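# Move six cart bottles into fridge, close door

## Task

Carry all six bottles from the cart into the refrigerator so each one stands upright, then close the refrigerator door completely. The task fails if a glass bottle drops any real distance, if the door is slammed while opening or closing it, or if the robot tips over or is left leaning. At the end, release everything and move the robot away.

## Robot and tools

ROBOT. TidyBot++: a base 0.54 m long, 0.50 m wide and 0.38 m tall on four driven casters, carrying one seven-joint arm with a two-finger gripper. The shoulder sits 0.12 m ahead of the base centre and 0.68 m above the floor. Link lengths are 0.42 m (upper arm), 0.31 m (forearm) and 0.31 m (wrist to hand point). The arm begins folded with the hand pointing down, reaching up to 0.08 m past the front of the base, with the elbow as high as 1.15 m. Cameras: base_camera (pinhole, 644x364) and wrist_camera (fisheye, 644x476, looking along the hand).

FRAMES. Distances are in metres and angles in radians. Base frame: origin on the floor below the base centre, x forward, y left, z up. hand_pose is reported in this frame as the midpoint of the finger pads; its own z axis runs along the fingers and the fingers close along its y axis. base_odometry uses the base frame as it was at scene start and only counts wheel rotation, so slip and drift of a few cm and degrees build up. Heading is positive to the left, -3.142 to 3.142. base_tilt gives lean in degrees (forward and right positive).

move. Any mix of base, joints and target makes one action; its motions start together.
- base: an object with translate_m (forward positive, -2 to 2), strafe_m (left positive, -2 to 2) and rotate_rad (counter-clockwise from above positive, -6.3 to 6.3). These are offsets from where the base last reported itself (or where it is now, if a move is still running), measured along the base axes at command start. Base moves time out after 14 s.
- joints: absolute targets by name in radians. joint_1_rad any angle (positive turns the arm clockwise from above, opposite to heading); joint_2_rad -2.249 to 2.249 (0 = upper arm vertical, positive leans forward); joint_3_rad any angle (nominal 3.14); joint_4_rad -2.579 to 2.579 (0 straight, negative bends forward); joint_5_rad any angle; joint_6_rad -2.099 to 2.099 (negative bends hand forward); joint_7_rad any angle (hand down: positive is counter-clockwise, 1.57 spreads fingers left/right). gripper_pos 0 (open) to 1 (closed); finger gap is about 85 x (1 - gripper_pos) mm. Unlimited joints take the short way, so send steps under half a turn. Done tolerance: 0.039 rad for joints 1-4, 0.095 for 5-7, 0.03 for the gripper.
- target: one flat list of seven numbers [x, y, z, qw, qx, qy, qz], an absolute hand pose in the base frame. With a target, joints may contain only gripper_pos.
- speeds: top-speed caps for this action only: translate_m and strafe_m 0.05 to 0.5 m/s, rotate_rad 0.1 to 1.57 rad/s. If translating and strafing together, set the cap under just one key.
- cameras: list of base_camera, wrist_camera or all; [] for no images.
- blocking: true/omitted waits until everything rests; false returns in about 0.5 s while motion continues. A new move overrides only what it names; a joint command cancels a running target on that arm.
No action exceeds 15 s. Unknown keys make a call invalid; out-of-range values get it refused.

wait(seconds 0 to 10, cameras) returns the state without commanding anything, earlier if running moves finish. stop(cameras) brakes every running motion. zoom_image(camera, region [x0, y0, x1, y1] in pixels, at most 504 by 504) magnifies part of that camera's latest image. finished_scene(scene) ends the current scene, given its number; it is irreversible, so finish the task first.

RESULTS. The move line reads done or the worst status. base_status, joint_status and hand_status report moving, done, off_target (rested away from target, may still push), not_followed (a check withheld the targets), stopped, contact_stop, time_out, torque_fault or limit_stop_at_motor_heat. "joint command not followed" / "pose unreachable" with a cause indicate self-collision or an unreachable pose. hand_target is where the joint targets would place the hand. motor_effort gives percent of max torque, peak in brackets. on_its_own lists uncommanded behaviour; pictures names the image order. ARM HIT, MOTOR HOT and OVER-TEMPERATURE FAULT are warning lines. After a refusal, an uncommanded stop or a torque fault, the rest of that reply's move/wait/finished_scene calls are skipped.

HAND CONTROL. Targets usually end within about 3 cm; correct by adding (wanted minus measured hand_pose) to the previous target. To keep a loaded hand steady, resend hand_target, not hand_pose. Loads make the arm sag; never command a joint to its current reading while holding something. Unreachable poses wander up to 10 s then time out. Forward, low, close poses often miss and may hit the base; nothing stops the arm hitting the base or furniture. A downward hand reaches at most about 0.94 m high, only near the base. When a carried object touches a surface, hand_pose stops dropping even as commands go lower; watch motor_effort and the cameras.

CARE. Set bottles down gently and release only once they rest upright; avoid crushing a bottle still on a surface (grip is 100 to 150 N per finger). Move the door slowly. Do not drive or turn while the arm is snagged above about 0.6 m, nor swing a stretched arm sideways: the robot can tip. A blocked base keeps pushing until time-out. Torque faults (limits 104.5 N m joints 1-4, 51.3 N m joints 5-7) freeze the arm for 10 s. Holding loads or stretching long heats motors; at 75 °C the arm sags for 30-60 s. The simulation keeps running while you think.

Each tool is called after ">>>" as name(argument=value, ...), one argument or row to a line, values as JSON.

## Session

>>> move(
)

Scene clock: 0.00 s.
base_odometry: x=+0.000 y=+0.000 heading=+0.000
base_tilt: forward=-0.2 right=-0.1
base_status: not commanded
joint_positions: joint_1_rad=+0.008 joint_2_rad=-0.334 joint_3_rad=+3.169 joint_4_rad=-2.551 joint_5_rad=+0.020 joint_6_rad=-0.853 joint_7_rad=+1.548 gripper_pos=+0.000
joint_status: not commanded
motor_effort: joint_1_rad=+0 joint_2_rad=-2 joint_3_rad=+0 joint_4_rad=+14 joint_5_rad=-1 joint_6_rad=+1 joint_7_rad=+0
hand_pose: x=+0.2544 y=-0.0071 z=+0.5796 quat_wxyz=(+0.004, +0.999, -0.022, +0.036) (m; base frame)
hand_target: x=+0.2543 y=-0.0071 z=+0.5796 quat_wxyz=(+0.004, +0.999, -0.022, +0.035) (m; base frame)
hand_status: not commanded
pictures: base_camera, wrist_camera

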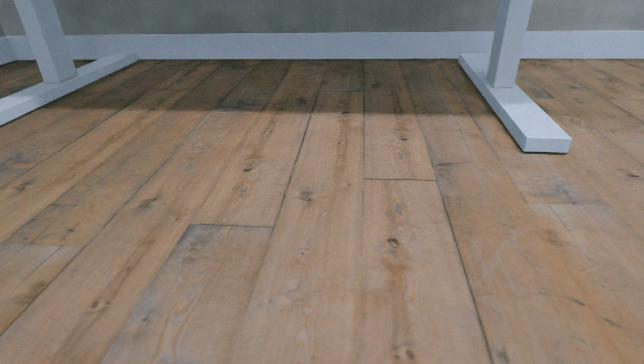

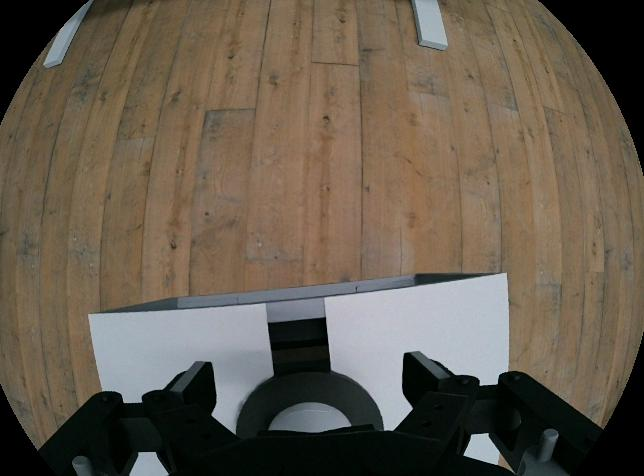

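>>> move(
  joints={"joint_6_rad": 0.6},
)

>>> move(
  base={"rotate_rad": 1.57},
)

>>> move(
  base={"rotate_rad": 1.57},
)

>>> move(
  base={"rotate_rad": 1.57},
)

Scene clock: 14.43 s.
move: done
base_odometry: x=+0.000 y=+0.000 heading=+0.000
base_tilt: forward=-0.2 right=-0.1
base_status: not commanded
joint_positions: joint_1_rad=+0.008 joint_2_rad=-0.334 joint_3_rad=+3.169 joint_4_rad=-2.548 joint_5_rad=+0.020 joint_6_rad=+0.556 joint_7_rad=+1.548 gripper_pos=+0.000
joint_status: all done
motor_effort: joint_1_rad=+0(1) joint_2_rad=-8(8) joint_3_rad=+0(1) joint_4_rad=+19(20) joint_5_rad=-1(1) joint_6_rad=+9(10) joint_7_rad=+0(0)
hand_pose: x=+0.5429 y=-0.0113 z=+0.8638 quat_wxyz=(+0.002, +0.737, -0.014, +0.676) (m; base frame)
hand_target: x=+0.5432 y=-0.0112 z=+0.8756 quat_wxyz=(+0.002, +0.723, -0.014, +0.690) (m; base frame)
hand_status: not commanded
pictures: base_camera, wrist_camera

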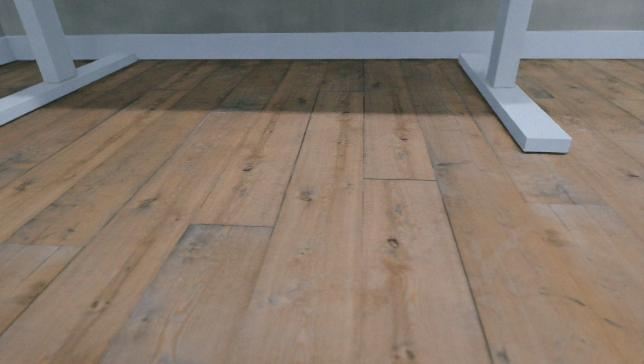

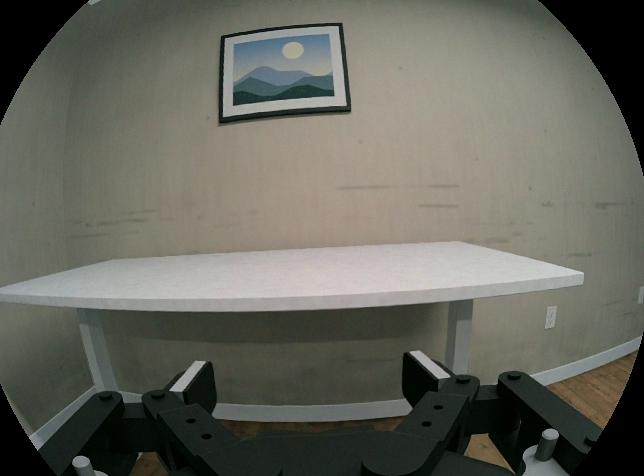

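Scene clock: 16.77 s.
move: done
base_odometry: x=+0.000 y=+0.000 heading=+1.570
base_tilt: forward=-0.1 right=-0.1
base_status: done
joint_positions: joint_1_rad=+0.008 joint_2_rad=-0.334 joint_3_rad=+3.169 joint_4_rad=-2.548 joint_5_rad=+0.020 joint_6_rad=+0.557 joint_7_rad=+1.548 gripper_pos=+0.000
joint_status: not commanded
motor_effort: joint_1_rad=+0(2) joint_2_rad=-8(9) joint_3_rad=+0(1) joint_4_rad=+20(20) joint_5_rad=-1(2) joint_6_rad=+9(10) joint_7_rad=+0(1)
hand_pose: x=+0.5429 y=-0.0113 z=+0.8639 quat_wxyz=(+0.002, +0.737, -0.014, +0.676) (m; base frame)
hand_target: x=+0.5432 y=-0.0112 z=+0.8756 quat_wxyz=(+0.002, +0.723, -0.014, +0.690) (m; base frame)
hand_status: not commanded
pictures: base_camera, wrist_camera

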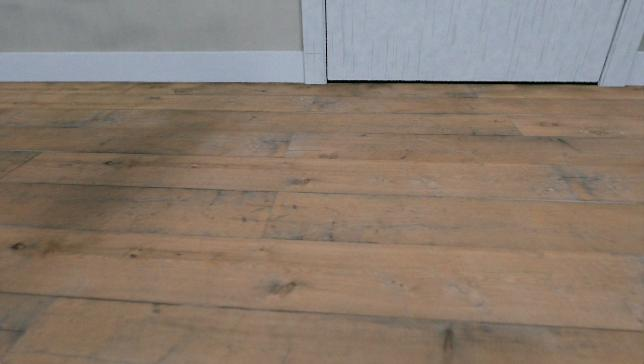

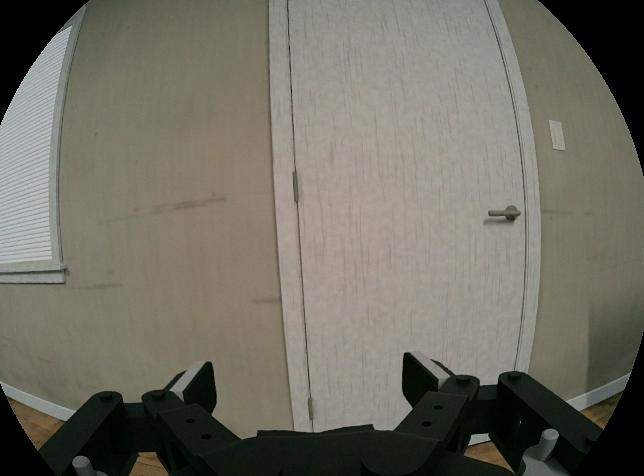

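Scene clock: 19.10 s.
move: done
base_odometry: x=+0.000 y=+0.000 heading=+3.140
base_tilt: forward=-0.1 right=-0.1
base_status: done
joint_positions: joint_1_rad=+0.008 joint_2_rad=-0.334 joint_3_rad=+3.169 joint_4_rad=-2.548 joint_5_rad=+0.020 joint_6_rad=+0.557 joint_7_rad=+1.548 gripper_pos=+0.000
joint_status: not commanded
motor_effort: joint_1_rad=+0(2) joint_2_rad=-8(9) joint_3_rad=+0(2) joint_4_rad=+19(20) joint_5_rad=-1(2) joint_6_rad=+9(10) joint_7_rad=+0(1)
hand_pose: x=+0.5429 y=-0.0113 z=+0.8639 quat_wxyz=(+0.002, +0.737, -0.014, +0.676) (m; base frame)
hand_target: x=+0.5432 y=-0.0112 z=+0.8756 quat_wxyz=(+0.002, +0.723, -0.014, +0.690) (m; base frame)
hand_status: not commanded
pictures: base_camera, wrist_camera

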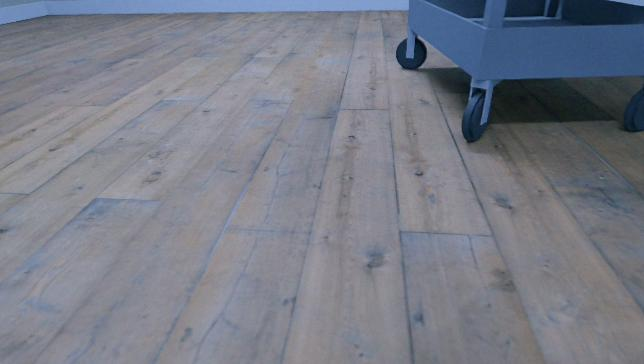

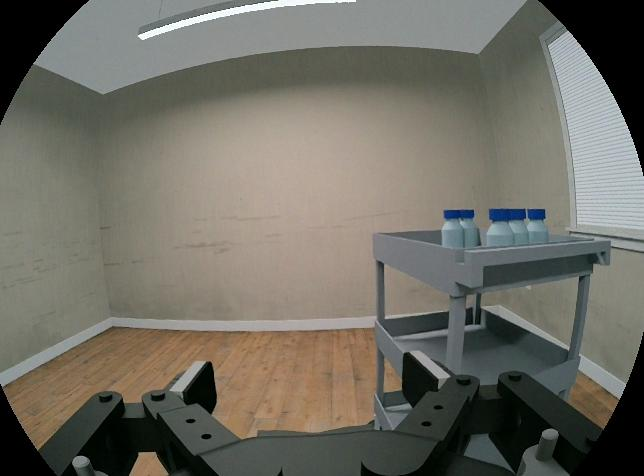

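Scene clock: 21.43 s.
move: done
base_odometry: x=+0.000 y=+0.000 heading=-1.574
base_tilt: forward=-0.1 right=-0.1
base_status: done
joint_positions: joint_1_rad=+0.008 joint_2_rad=-0.334 joint_3_rad=+3.169 joint_4_rad=-2.548 joint_5_rad=+0.020 joint_6_rad=+0.557 joint_7_rad=+1.548 gripper_pos=+0.000
joint_status: not commanded
motor_effort: joint_1_rad=-1(2) joint_2_rad=-7(9) joint_3_rad=+0(2) joint_4_rad=+19(20) joint_5_rad=-1(2) joint_6_rad=+9(10) joint_7_rad=+0(0)
hand_pose: x=+0.5429 y=-0.0112 z=+0.8639 quat_wxyz=(+0.002, +0.737, -0.014, +0.676) (m; base frame)
hand_target: x=+0.5432 y=-0.0112 z=+0.8756 quat_wxyz=(+0.002, +0.723, -0.014, +0.690) (m; base frame)
hand_status: not commanded
pictures: base_camera, wrist_camera

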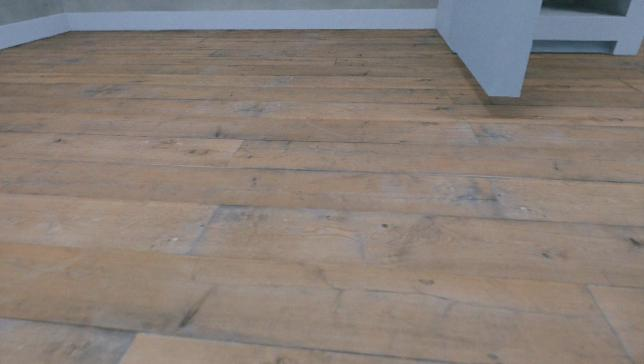

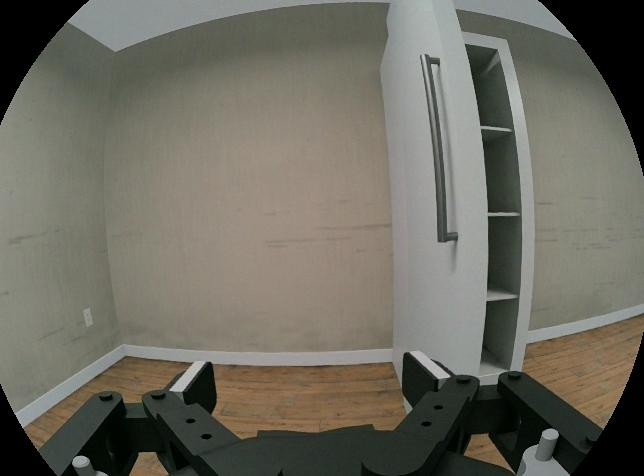

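>>> move(
  base={"strafe_m": -0.8},
)

>>> zoom_image(
  camera="wrist_camera",
  region=[140, 0, 644, 476],
)

>>> move(
  base={"rotate_rad": -1.57},
)

>>> zoom_image(
  camera="wrist_camera",
  region=[140, 0, 644, 476],
)

Scene clock: 41.47 s.
move: done
base_odometry: x=-0.800 y=+0.003 heading=-1.573
base_tilt: forward=-0.1 right=-0.1
base_status: done
joint_positions: joint_1_rad=+0.008 joint_2_rad=-0.334 joint_3_rad=+3.169 joint_4_rad=-2.548 joint_5_rad=+0.020 joint_6_rad=+0.557 joint_7_rad=+1.548 gripper_pos=+0.000
joint_status: not commanded
motor_effort: joint_1_rad=-1(1) joint_2_rad=-8(9) joint_3_rad=+0(1) joint_4_rad=+19(20) joint_5_rad=-1(2) joint_6_rad=+10(10) joint_7_rad=+0(1)
hand_pose: x=+0.5429 y=-0.0112 z=+0.8640 quat_wxyz=(+0.002, +0.737, -0.014, +0.676) (m; base frame)
hand_target: x=+0.5432 y=-0.0112 z=+0.8756 quat_wxyz=(+0.002, +0.723, -0.014, +0.690) (m; base frame)
hand_status: not commanded
pictures: base_camera, wrist_camera

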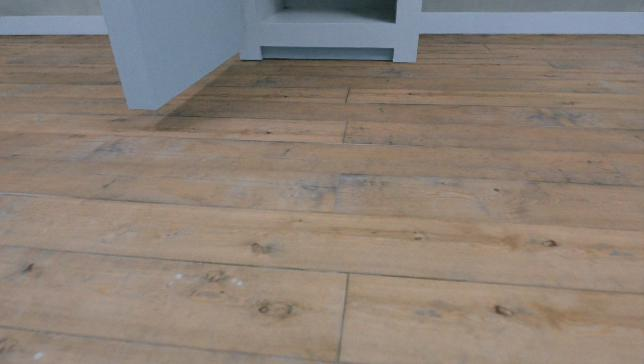

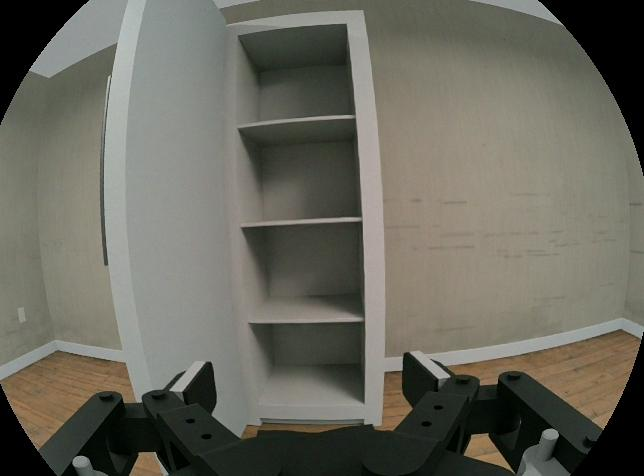

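Scaled by 1.000.

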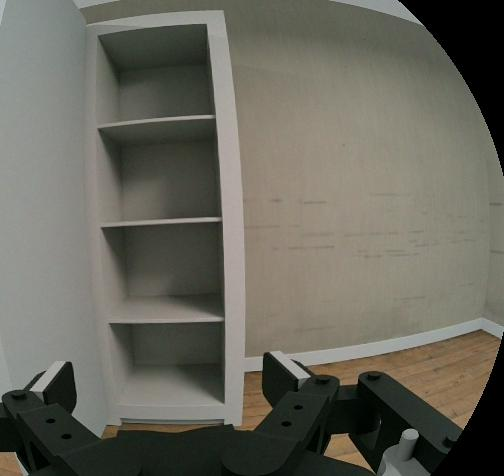

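Scene clock: 43.80 s.
move: done
base_odometry: x=-0.800 y=+0.003 heading=+3.140
base_tilt: forward=-0.1 right=-0.1
base_status: done
joint_positions: joint_1_rad=+0.008 joint_2_rad=-0.334 joint_3_rad=+3.169 joint_4_rad=-2.548 joint_5_rad=+0.020 joint_6_rad=+0.558 joint_7_rad=+1.548 gripper_pos=+0.000
joint_status: not commanded
motor_effort: joint_1_rad=-1(2) joint_2_rad=-8(11) joint_3_rad=+0(2) joint_4_rad=+20(20) joint_5_rad=-1(2) joint_6_rad=+9(10) joint_7_rad=+0(0)
hand_pose: x=+0.5429 y=-0.0112 z=+0.8642 quat_wxyz=(+0.002, +0.737, -0.014, +0.676) (m; base frame)
hand_target: x=+0.5432 y=-0.0112 z=+0.8756 quat_wxyz=(+0.002, +0.723, -0.014, +0.690) (m; base frame)
hand_status: not commanded
pictures: base_camera, wrist_camera

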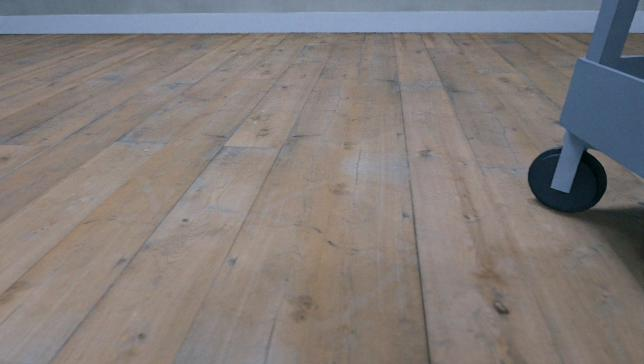

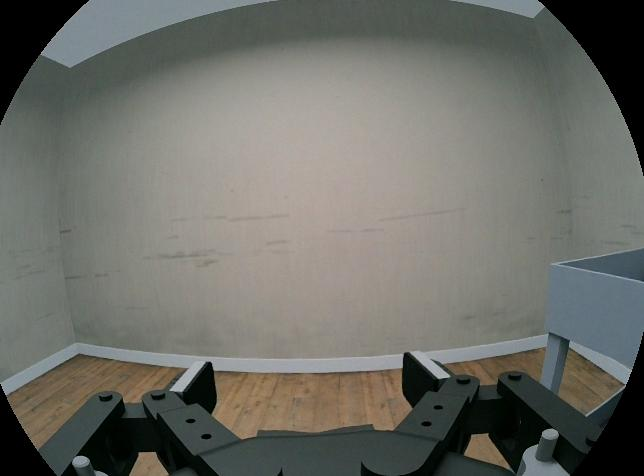

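Scaled by 1.000.

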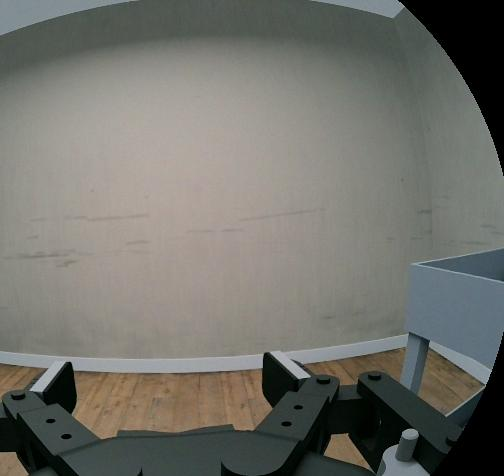

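>>> move(
  base={"translate_m": 0.3, "strafe_m": 0.55, "rotate_rad": -1.57},
)

>>> zoom_image(
  camera="wrist_camera",
  region=[200, 130, 450, 330],
)

Scene clock: 92.37 s.
move: done
base_odometry: x=-1.101 y=-0.547 heading=+1.569
base_tilt: forward=-0.1 right=-0.1
base_status: done
joint_positions: joint_1_rad=+0.008 joint_2_rad=-0.334 joint_3_rad=+3.169 joint_4_rad=-2.548 joint_5_rad=+0.020 joint_6_rad=+0.558 joint_7_rad=+1.548 gripper_pos=+0.000
joint_status: not commanded
motor_effort: joint_1_rad=+0(1) joint_2_rad=-8(9) joint_3_rad=+0(1) joint_4_rad=+19(20) joint_5_rad=-1(1) joint_6_rad=+9(10) joint_7_rad=+0(1)
hand_pose: x=+0.5429 y=-0.0112 z=+0.8643 quat_wxyz=(+0.002, +0.736, -0.014, +0.676) (m; base frame)
hand_target: x=+0.5432 y=-0.0112 z=+0.8756 quat_wxyz=(+0.002, +0.723, -0.014, +0.690) (m; base frame)
hand_status: not commanded
pictures: base_camera, wrist_camera

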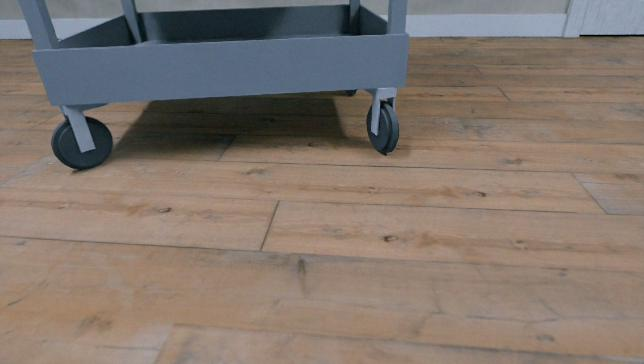

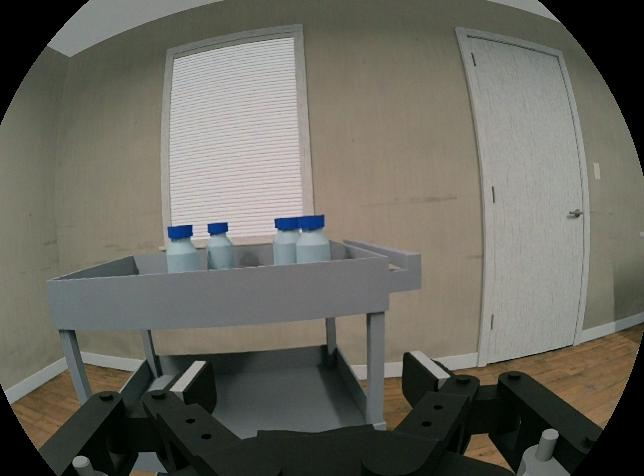

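Scaled by 2.016.

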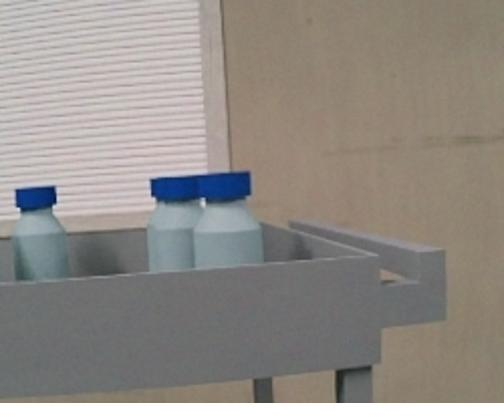

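>>> move(
  joints={"joint_2_rad": 0.0, "joint_4_rad": -1.4, "joint_6_rad": -0.9},
)

>>> zoom_image(
  camera="wrist_camera",
  region=[100, 50, 500, 350],
)

Scene clock: 107.00 s.
move: done
base_odometry: x=-1.101 y=-0.547 heading=+1.569
base_tilt: forward=-0.1 right=-0.1
base_status: not commanded
joint_positions: joint_1_rad=+0.008 joint_2_rad=-0.030 joint_3_rad=+3.169 joint_4_rad=-1.410 joint_5_rad=+0.020 joint_6_rad=-0.856 joint_7_rad=+1.548 gripper_pos=+0.000
joint_status: all done
motor_effort: joint_1_rad=+0(1) joint_2_rad=-22(22) joint_3_rad=+0(1) joint_4_rad=+21(23) joint_5_rad=-1(1) joint_6_rad=+7(11) joint_7_rad=+0(1)
hand_pose: x=+0.6599 y=-0.0227 z=+0.9702 quat_wxyz=(+0.012, +0.899, -0.024, +0.438) (m; base frame)
hand_target: x=+0.6608 y=-0.0228 z=+0.9486 quat_wxyz=(+0.012, +0.912, -0.024, +0.408) (m; base frame)
hand_status: not commanded
pictures: base_camera, wrist_camera

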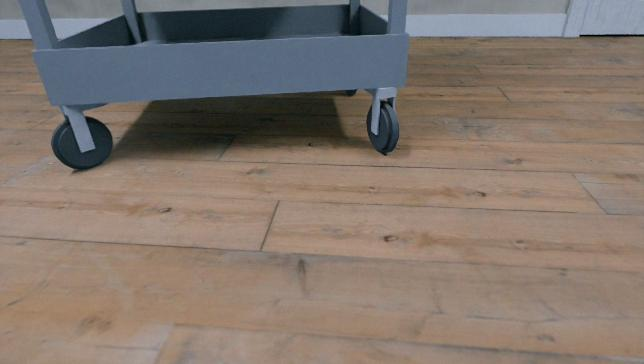

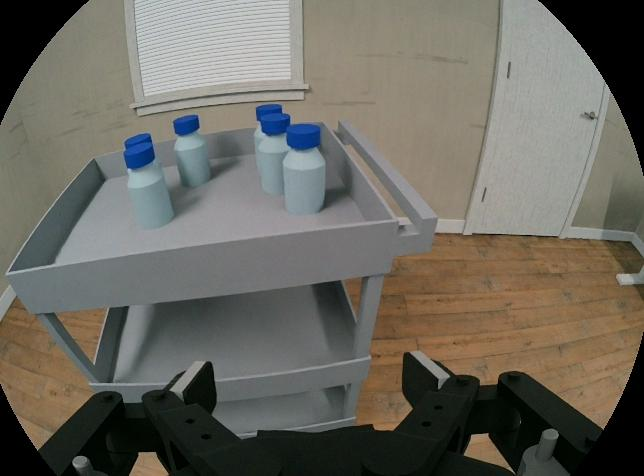

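Scaled by 1.260.

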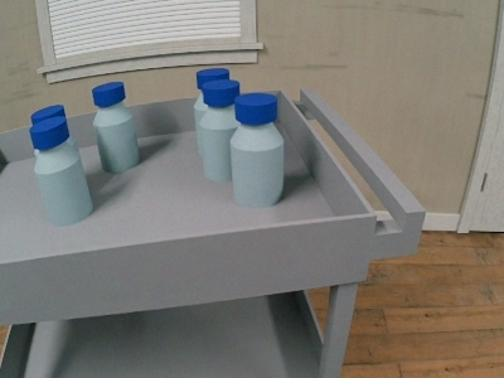

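>>> move(
  base={"translate_m": 0.2},
)

>>> zoom_image(
  camera="wrist_camera",
  region=[0, 50, 400, 350],
)

Scene clock: 174.17 s.
move: done
base_odometry: x=-1.101 y=-0.347 heading=+1.569
base_tilt: forward=-0.1 right=-0.1
base_status: done
joint_positions: joint_1_rad=+0.008 joint_2_rad=-0.010 joint_3_rad=+3.169 joint_4_rad=-1.408 joint_5_rad=+0.020 joint_6_rad=-0.861 joint_7_rad=+1.548 gripper_pos=+0.000
joint_status: not commanded
motor_effort: joint_1_rad=-1(1) joint_2_rad=-22(25) joint_3_rad=+0(1) joint_4_rad=+21(22) joint_5_rad=-1(1) joint_6_rad=+7(8) joint_7_rad=+0(1)
hand_pose: x=+0.6648 y=-0.0227 z=+0.9594 quat_wxyz=(+0.012, +0.904, -0.024, +0.427) (m; base frame)
hand_target: x=+0.6608 y=-0.0228 z=+0.9486 quat_wxyz=(+0.012, +0.912, -0.024, +0.408) (m; base frame)
hand_status: not commanded
pictures: base_camera, wrist_camera

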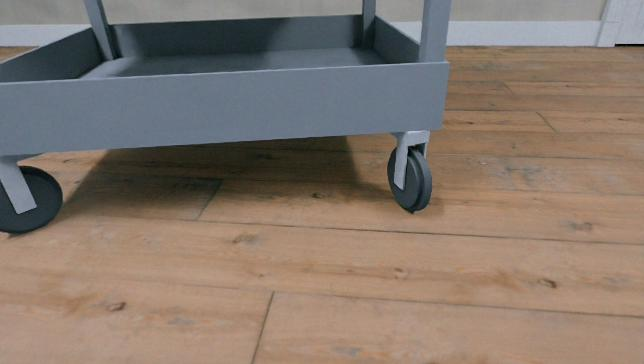

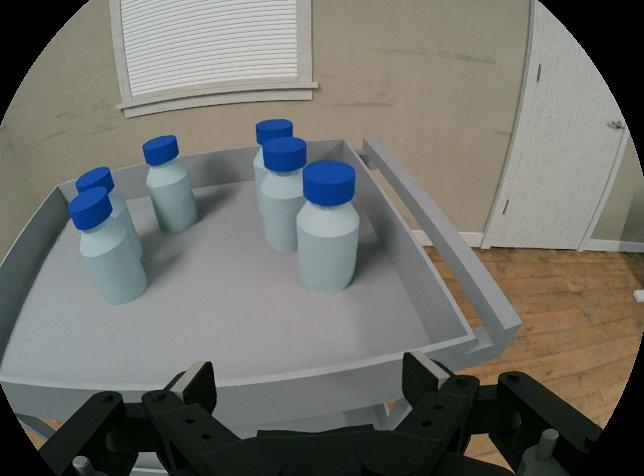

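Scaled by 1.260.

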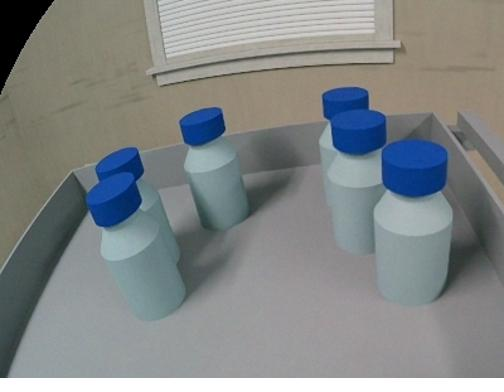

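>>> move(
  target=[0.74, -0.045, 0.985, 0, 0.8527, 0, 0.5225],
)

Scene clock: 272.50 s.
move: off_target
base_odometry: x=-1.101 y=-0.347 heading=+1.569
base_tilt: forward=-0.1 right=-0.1
base_status: not commanded
joint_positions: joint_1_rad=+0.086 joint_2_rad=+0.058 joint_3_rad=+3.171 joint_4_rad=-1.408 joint_5_rad=-0.181 joint_6_rad=-0.602 joint_7_rad=+1.780 gripper_pos=+0.000
joint_status: not commanded
motor_effort: joint_1_rad=+0(1) joint_2_rad=-26(28) joint_3_rad=+0(1) joint_4_rad=+22(23) joint_5_rad=-2(2) joint_6_rad=+8(8) joint_7_rad=+0(1)
hand_pose: x=+0.7296 y=-0.0367 z=+0.9895 quat_wxyz=(+0.002, +0.857, +0.003, +0.516) (m; base frame)
hand_target: x=+0.7400 y=-0.0450 z=+0.9850 quat_wxyz=(+0.000, +0.853, +0.000, +0.522) (m; base frame)
hand_status: off_target (0.014 m and 0.9 deg from the pose sent, 0.082 m and 12.7 deg at the start)
pictures: base_camera, wrist_camera

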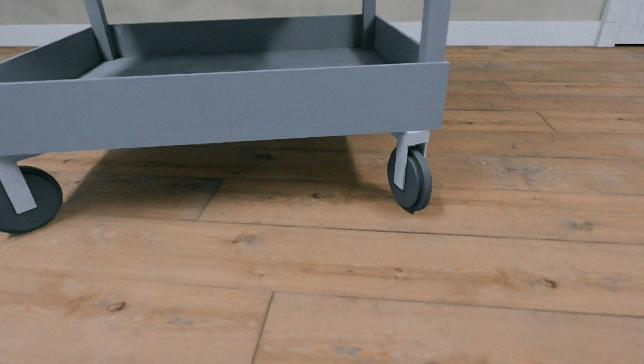

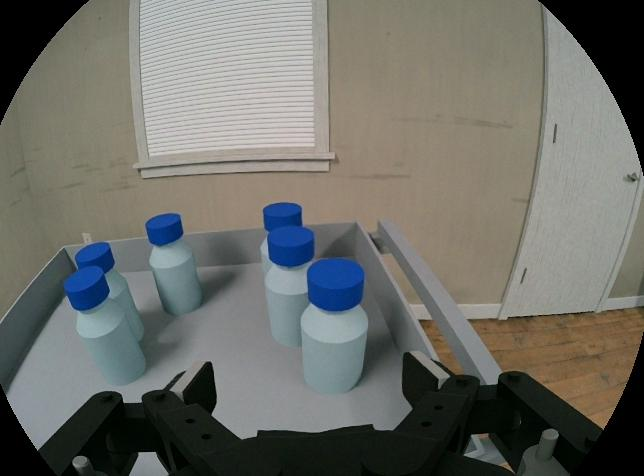

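>>> move(
  target=[0.83, -0.066, 0.95, 0, 0.879, 0, 0.477],
)

Scene clock: 299.60 s.
move: off_target
base_odometry: x=-1.101 y=-0.347 heading=+1.569
base_tilt: forward=-0.1 right=-0.1
base_status: not commanded
joint_positions: joint_1_rad=+0.150 joint_2_rad=+0.330 joint_3_rad=+3.133 joint_4_rad=-1.098 joint_5_rad=-0.181 joint_6_rad=-0.681 joint_7_rad=+1.780 gripper_pos=+0.000
joint_status: not commanded
motor_effort: joint_1_rad=+0(1) joint_2_rad=-36(38) joint_3_rad=-1(1) joint_4_rad=+22(23) joint_5_rad=-2(2) joint_6_rad=+8(9) joint_7_rad=+0(1)
hand_pose: x=+0.8310 y=-0.0657 z=+0.9682 quat_wxyz=(+0.002, +0.867, -0.005, +0.499) (m; base frame)
hand_target: x=+0.8300 y=-0.0660 z=+0.9500 quat_wxyz=(+0.000, +0.879, +0.000, +0.477) (m; base frame)
hand_status: off_target (0.018 m and 2.9 deg from the pose sent, 0.112 m and 5.2 deg at the start)
pictures: base_camera, wrist_camera

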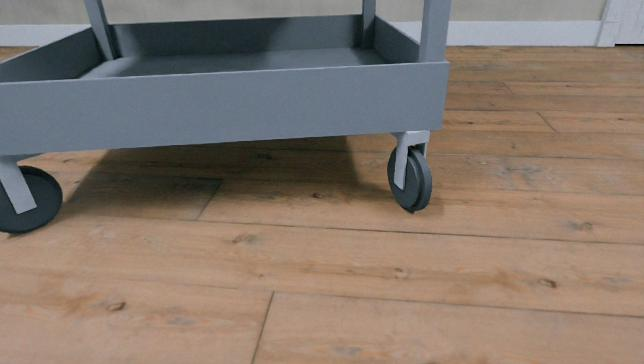

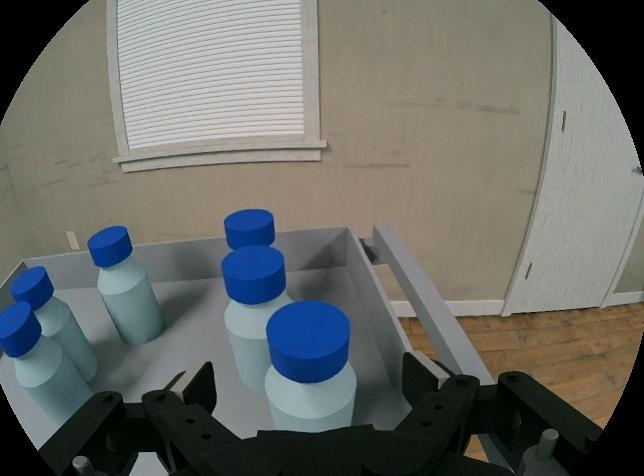

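>>> move(
  target=[0.912, -0.066, 0.872, 0, 0.879, 0, 0.477],
)

Scene clock: 307.83 s.
move: off_target
base_odometry: x=-1.101 y=-0.347 heading=+1.569
base_tilt: forward=-0.1 right=-0.1
base_status: not commanded
joint_positions: joint_1_rad=+0.152 joint_2_rad=+0.542 joint_3_rad=+3.095 joint_4_rad=-1.015 joint_5_rad=-0.171 joint_6_rad=-0.629 joint_7_rad=+1.780 gripper_pos=+0.000
joint_status: not commanded
motor_effort: joint_1_rad=+0(3) joint_2_rad=-44(47) joint_3_rad=-1(4) joint_4_rad=+22(23) joint_5_rad=-2(4) joint_6_rad=+7(8) joint_7_rad=+0(1)
hand_pose: x=+0.9021 y=-0.0604 z=+0.8712 quat_wxyz=(-0.013, +0.885, -0.001, +0.466) (m; base frame)
hand_target: x=+0.9120 y=-0.0660 z=+0.8720 quat_wxyz=(+0.000, +0.879, +0.000, +0.477) (m; base frame)
hand_status: off_target (0.011 m and 2.0 deg from the pose sent, 0.126 m and 2.9 deg at the start)
pictures: base_camera, wrist_camera

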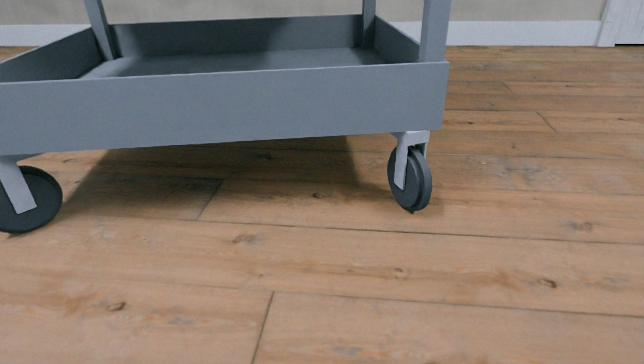

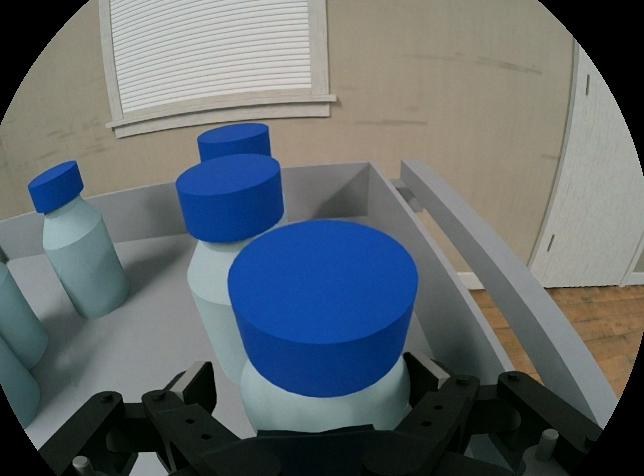

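>>> move(
  target=[0.918, -0.074, 0.870, 0.006, 0.879, 0, 0.477],
)

>>> move(
  joints={"gripper_pos": 1},
)

Scene clock: 386.03 s.
move: off_target
base_odometry: x=-1.101 y=-0.347 heading=+1.569
base_tilt: forward=-0.1 right=-0.1
base_status: not commanded
joint_positions: joint_1_rad=+0.152 joint_2_rad=+0.550 joint_3_rad=+3.095 joint_4_rad=-0.988 joint_5_rad=-0.168 joint_6_rad=-0.629 joint_7_rad=+1.780 gripper_pos=+0.000
joint_status: not commanded
motor_effort: joint_1_rad=+0(1) joint_2_rad=-44(44) joint_3_rad=-1(2) joint_4_rad=+22(23) joint_5_rad=-2(2) joint_6_rad=+7(8) joint_7_rad=+0(0)
hand_pose: x=+0.9081 y=-0.0621 z=+0.8803 quat_wxyz=(-0.010, +0.880, +0.000, +0.474) (m; base frame)
hand_target: x=+0.9180 y=-0.0740 z=+0.8700 quat_wxyz=(+0.006, +0.879, +0.000, +0.477) (m; base frame)
hand_status: off_target (0.019 m and 1.9 deg from the pose sent, 0.021 m and 2.6 deg at the start)
pictures: base_camera, wrist_camera

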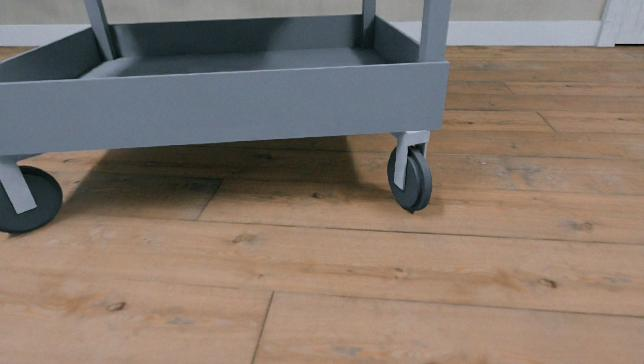

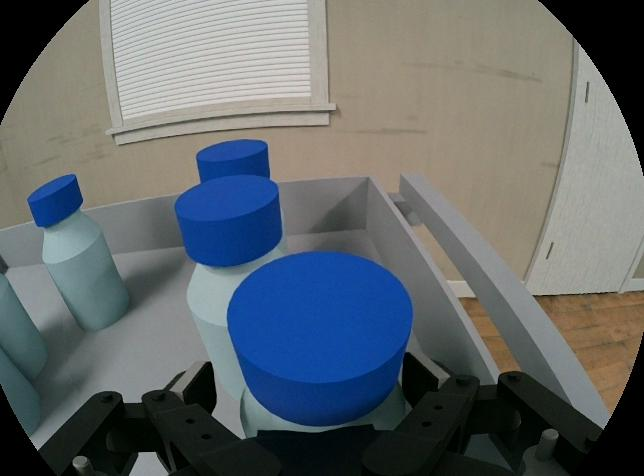

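Scene clock: 387.13 s.
move: off_target
base_odometry: x=-1.101 y=-0.347 heading=+1.569
base_tilt: forward=-0.1 right=-0.1
base_status: not commanded
joint_positions: joint_1_rad=+0.156 joint_2_rad=+0.550 joint_3_rad=+3.095 joint_4_rad=-0.986 joint_5_rad=-0.166 joint_6_rad=-0.629 joint_7_rad=+1.780 gripper_pos=+0.254
joint_status: gripper_pos off_target (ended at +0.254, target +1.000)
motor_effort: joint_1_rad=-1(2) joint_2_rad=-43(44) joint_3_rad=-2(3) joint_4_rad=+22(23) joint_5_rad=-2(3) joint_6_rad=+7(8) joint_7_rad=+0(1)
hand_pose: x=+0.9083 y=-0.0651 z=+0.8814 quat_wxyz=(-0.008, +0.880, -0.001, +0.475) (m; base frame)
hand_target: x=+0.9180 y=-0.0740 z=+0.8700 quat_wxyz=(+0.006, +0.879, +0.000, +0.477) (m; base frame)
hand_status: not commanded
pictures: base_camera, wrist_camera

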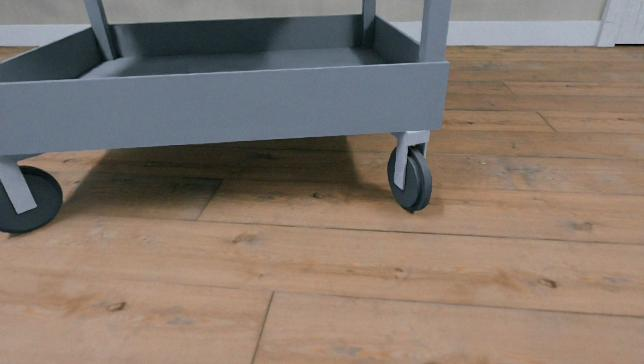

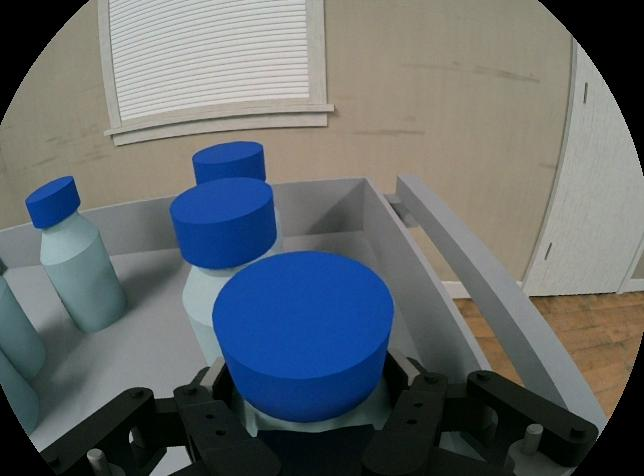

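>>> move(
  target=[0.91, -0.070, 1.06, 0.006, 0.870, 0, 0.493],
)

Scene clock: 411.20 s.
move: time_out
base_odometry: x=-1.101 y=-0.347 heading=+1.570
base_tilt: forward=-0.1 right=-0.1
base_status: not commanded
joint_positions: joint_1_rad=+0.113 joint_2_rad=+0.900 joint_3_rad=+3.114 joint_4_rad=+0.004 joint_5_rad=-0.074 joint_6_rad=-1.406 joint_7_rad=+1.685 gripper_pos=+0.254
joint_status: not commanded
motor_effort: joint_1_rad=+0(4) joint_2_rad=-57(63) joint_3_rad=-2(3) joint_4_rad=+22(28) joint_5_rad=-2(4) joint_6_rad=+9(14) joint_7_rad=+0(1)
hand_pose: x=+0.9229 y=-0.0587 z=+0.9338 quat_wxyz=(-0.003, +0.912, +0.013, +0.410) (m; base frame)
hand_target: x=+0.9226 y=-0.0578 z=+0.9541 quat_wxyz=(-0.002, +0.903, +0.014, +0.429) (m; base frame)
hand_status: time_out (0.127 m and 10.8 deg from the pose sent, 0.179 m and 2.9 deg at the start)
pictures: base_camera, wrist_camera

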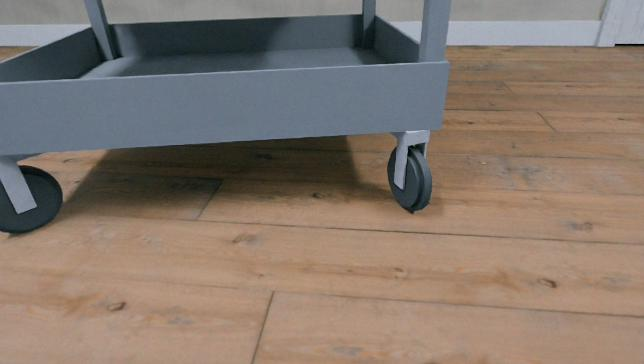

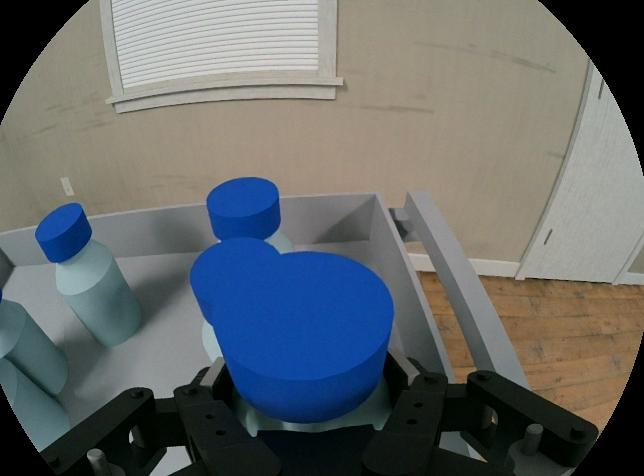

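>>> move(
  joints={"joint_1_rad": 0, "joint_2_rad": -0.201, "joint_3_rad": 3.1416, "joint_4_rad": -1.465, "joint_5_rad": 0, "joint_6_rad": -0.83, "joint_7_rad": 1.5708},
)

>>> move(
  base={"translate_m": -0.3, "strafe_m": -0.3, "rotate_rad": 3.14},
  speeds={"rotate_rad": 1.0},
)

Scene clock: 441.87 s.
move: off_target
base_odometry: x=-1.101 y=-0.347 heading=+1.570
base_tilt: forward=-0.1 right=-0.1
base_status: not commanded
joint_positions: joint_1_rad=+0.016 joint_2_rad=-0.161 joint_3_rad=+3.120 joint_4_rad=-1.465 joint_5_rad=-0.056 joint_6_rad=-0.898 joint_7_rad=+1.623 gripper_pos=+0.254
joint_status: joint_2_rad off_target (ended at -0.161, target -0.201); the others done
motor_effort: joint_1_rad=+0(2) joint_2_rad=-20(59) joint_3_rad=+0(3) joint_4_rad=+26(27) joint_5_rad=-2(3) joint_6_rad=+11(12) joint_7_rad=+0(1)
hand_pose: x=+0.6056 y=+0.0183 z=+0.9966 quat_wxyz=(-0.015, +0.891, +0.020, +0.453) (m; base frame)
hand_target: x=+0.6043 y=+0.0014 z=+1.0335 quat_wxyz=(+0.000, +0.866, +0.000, +0.500) (m; base frame)
hand_status: not commanded
pictures: base_camera, wrist_camera

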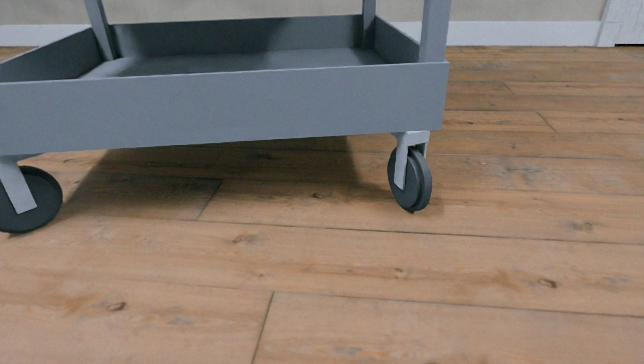

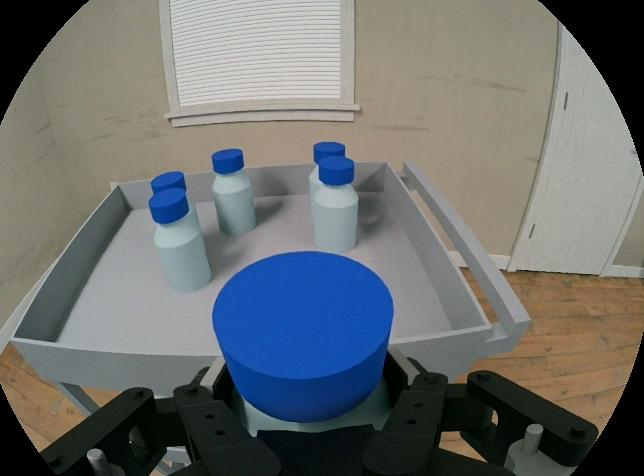

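Scene clock: 446.43 s.
move: done
base_odometry: x=-0.801 y=-0.647 heading=-1.574
base_tilt: forward=-0.1 right=-0.1
base_status: done
joint_positions: joint_1_rad=+0.003 joint_2_rad=-0.177 joint_3_rad=+3.136 joint_4_rad=-1.467 joint_5_rad=-0.046 joint_6_rad=-0.890 joint_7_rad=+1.622 gripper_pos=+0.254
joint_status: not commanded
motor_effort: joint_1_rad=+0(2) joint_2_rad=-20(25) joint_3_rad=+0(2) joint_4_rad=+26(27) joint_5_rad=-1(3) joint_6_rad=+11(12) joint_7_rad=+0(1)
hand_pose: x=+0.6022 y=+0.0141 z=+1.0052 quat_wxyz=(-0.011, +0.886, +0.020, +0.463) (m; base frame)
hand_target: x=+0.6043 y=+0.0014 z=+1.0335 quat_wxyz=(+0.000, +0.866, +0.000, +0.500) (m; base frame)
hand_status: not commanded
pictures: base_camera, wrist_camera

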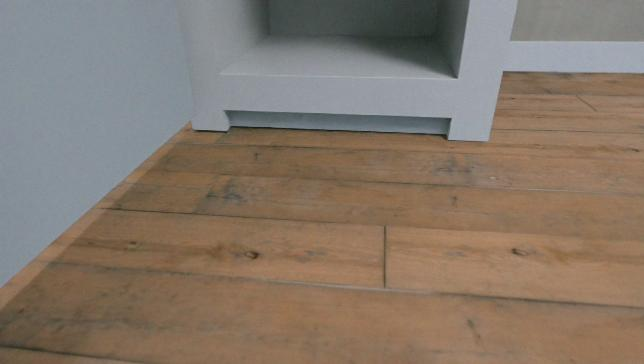

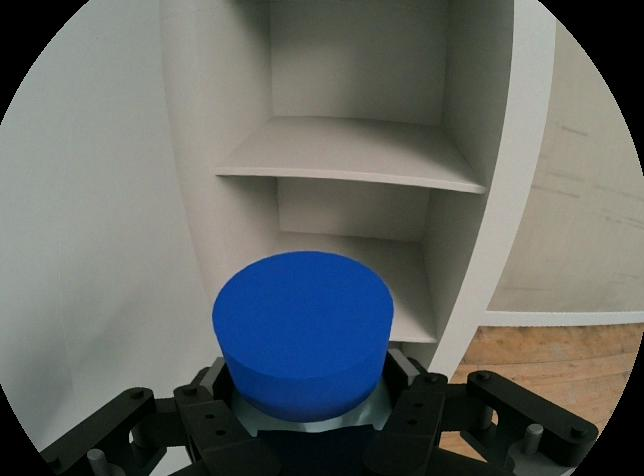

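>>> move(
  base={"rotate_rad": -0.045},
  target=[0.60, 0.0, 1.07, 0, 0.866, 0, 0.5],
)

Scene clock: 510.93 s.
move: off_target
base_odometry: x=-0.801 y=-0.647 heading=-1.619
base_tilt: forward=-0.1 right=-0.1
base_status: done
joint_positions: joint_1_rad=-0.005 joint_2_rad=-0.176 joint_3_rad=+3.148 joint_4_rad=-1.351 joint_5_rad=-0.041 joint_6_rad=-0.934 joint_7_rad=+1.622 gripper_pos=+0.254
joint_status: not commanded
motor_effort: joint_1_rad=+0(2) joint_2_rad=-19(21) joint_3_rad=+0(2) joint_4_rad=+26(28) joint_5_rad=-2(3) joint_6_rad=+11(12) joint_7_rad=+0(0)
hand_pose: x=+0.6025 y=+0.0103 z=+1.0582 quat_wxyz=(-0.008, +0.869, +0.019, +0.494) (m; base frame)
hand_target: x=+0.6000 y=+0.0000 z=+1.0700 quat_wxyz=(+0.000, +0.866, +0.000, +0.500) (m; base frame)
hand_status: off_target (0.016 m and 2.4 deg from the pose sent, 0.066 m and 5.5 deg at the start)
pictures: base_camera, wrist_camera

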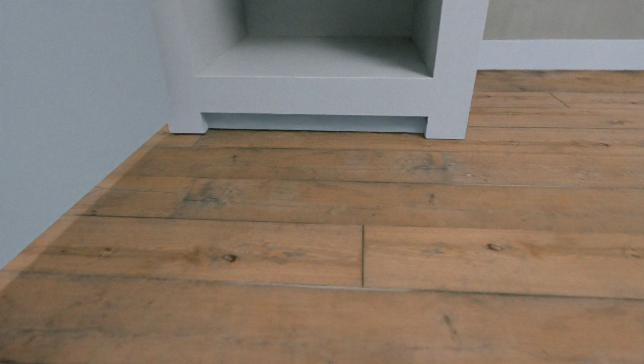

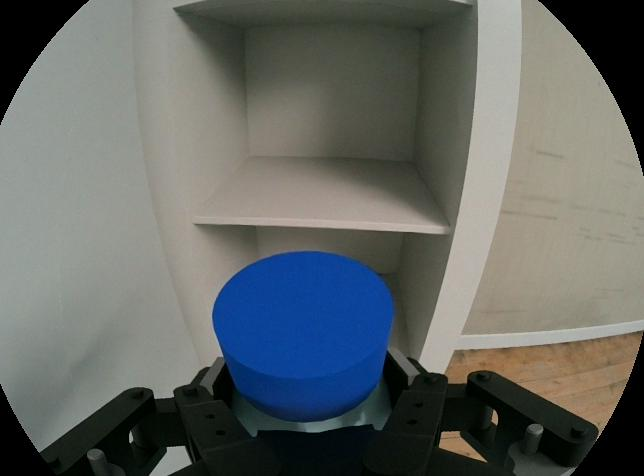

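>>> move(
  base={"translate_m": 0.6},
  speeds={"translate_m": 0.3},
)

Scene clock: 528.43 s.
move: done
base_odometry: x=-0.830 y=-1.247 heading=-1.618
base_tilt: forward=-0.1 right=-0.1
base_status: done
joint_positions: joint_1_rad=-0.005 joint_2_rad=-0.168 joint_3_rad=+3.148 joint_4_rad=-1.351 joint_5_rad=-0.041 joint_6_rad=-0.936 joint_7_rad=+1.622 gripper_pos=+0.254
joint_status: not commanded
motor_effort: joint_1_rad=-1(1) joint_2_rad=-20(23) joint_3_rad=+0(1) joint_4_rad=+26(26) joint_5_rad=-1(2) joint_6_rad=+11(12) joint_7_rad=+0(1)
hand_pose: x=+0.6053 y=+0.0104 z=+1.0534 quat_wxyz=(-0.008, +0.872, +0.019, +0.489) (m; base frame)
hand_target: x=+0.6000 y=+0.0000 z=+1.0700 quat_wxyz=(+0.000, +0.866, +0.000, +0.500) (m; base frame)
hand_status: not commanded
pictures: base_camera, wrist_camera

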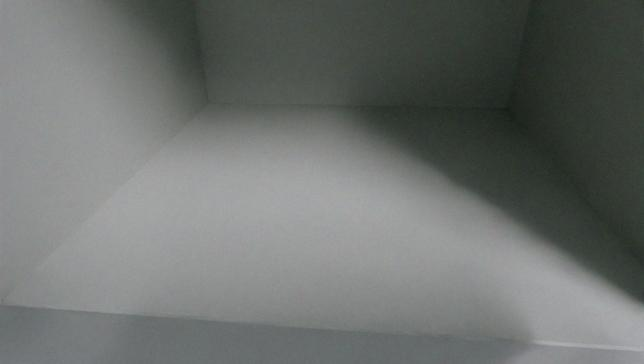

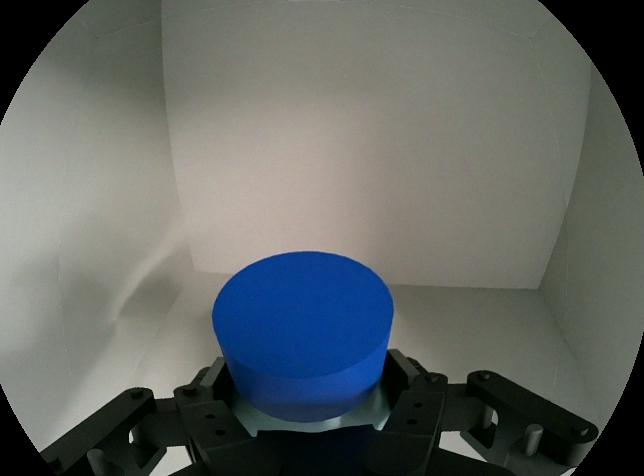

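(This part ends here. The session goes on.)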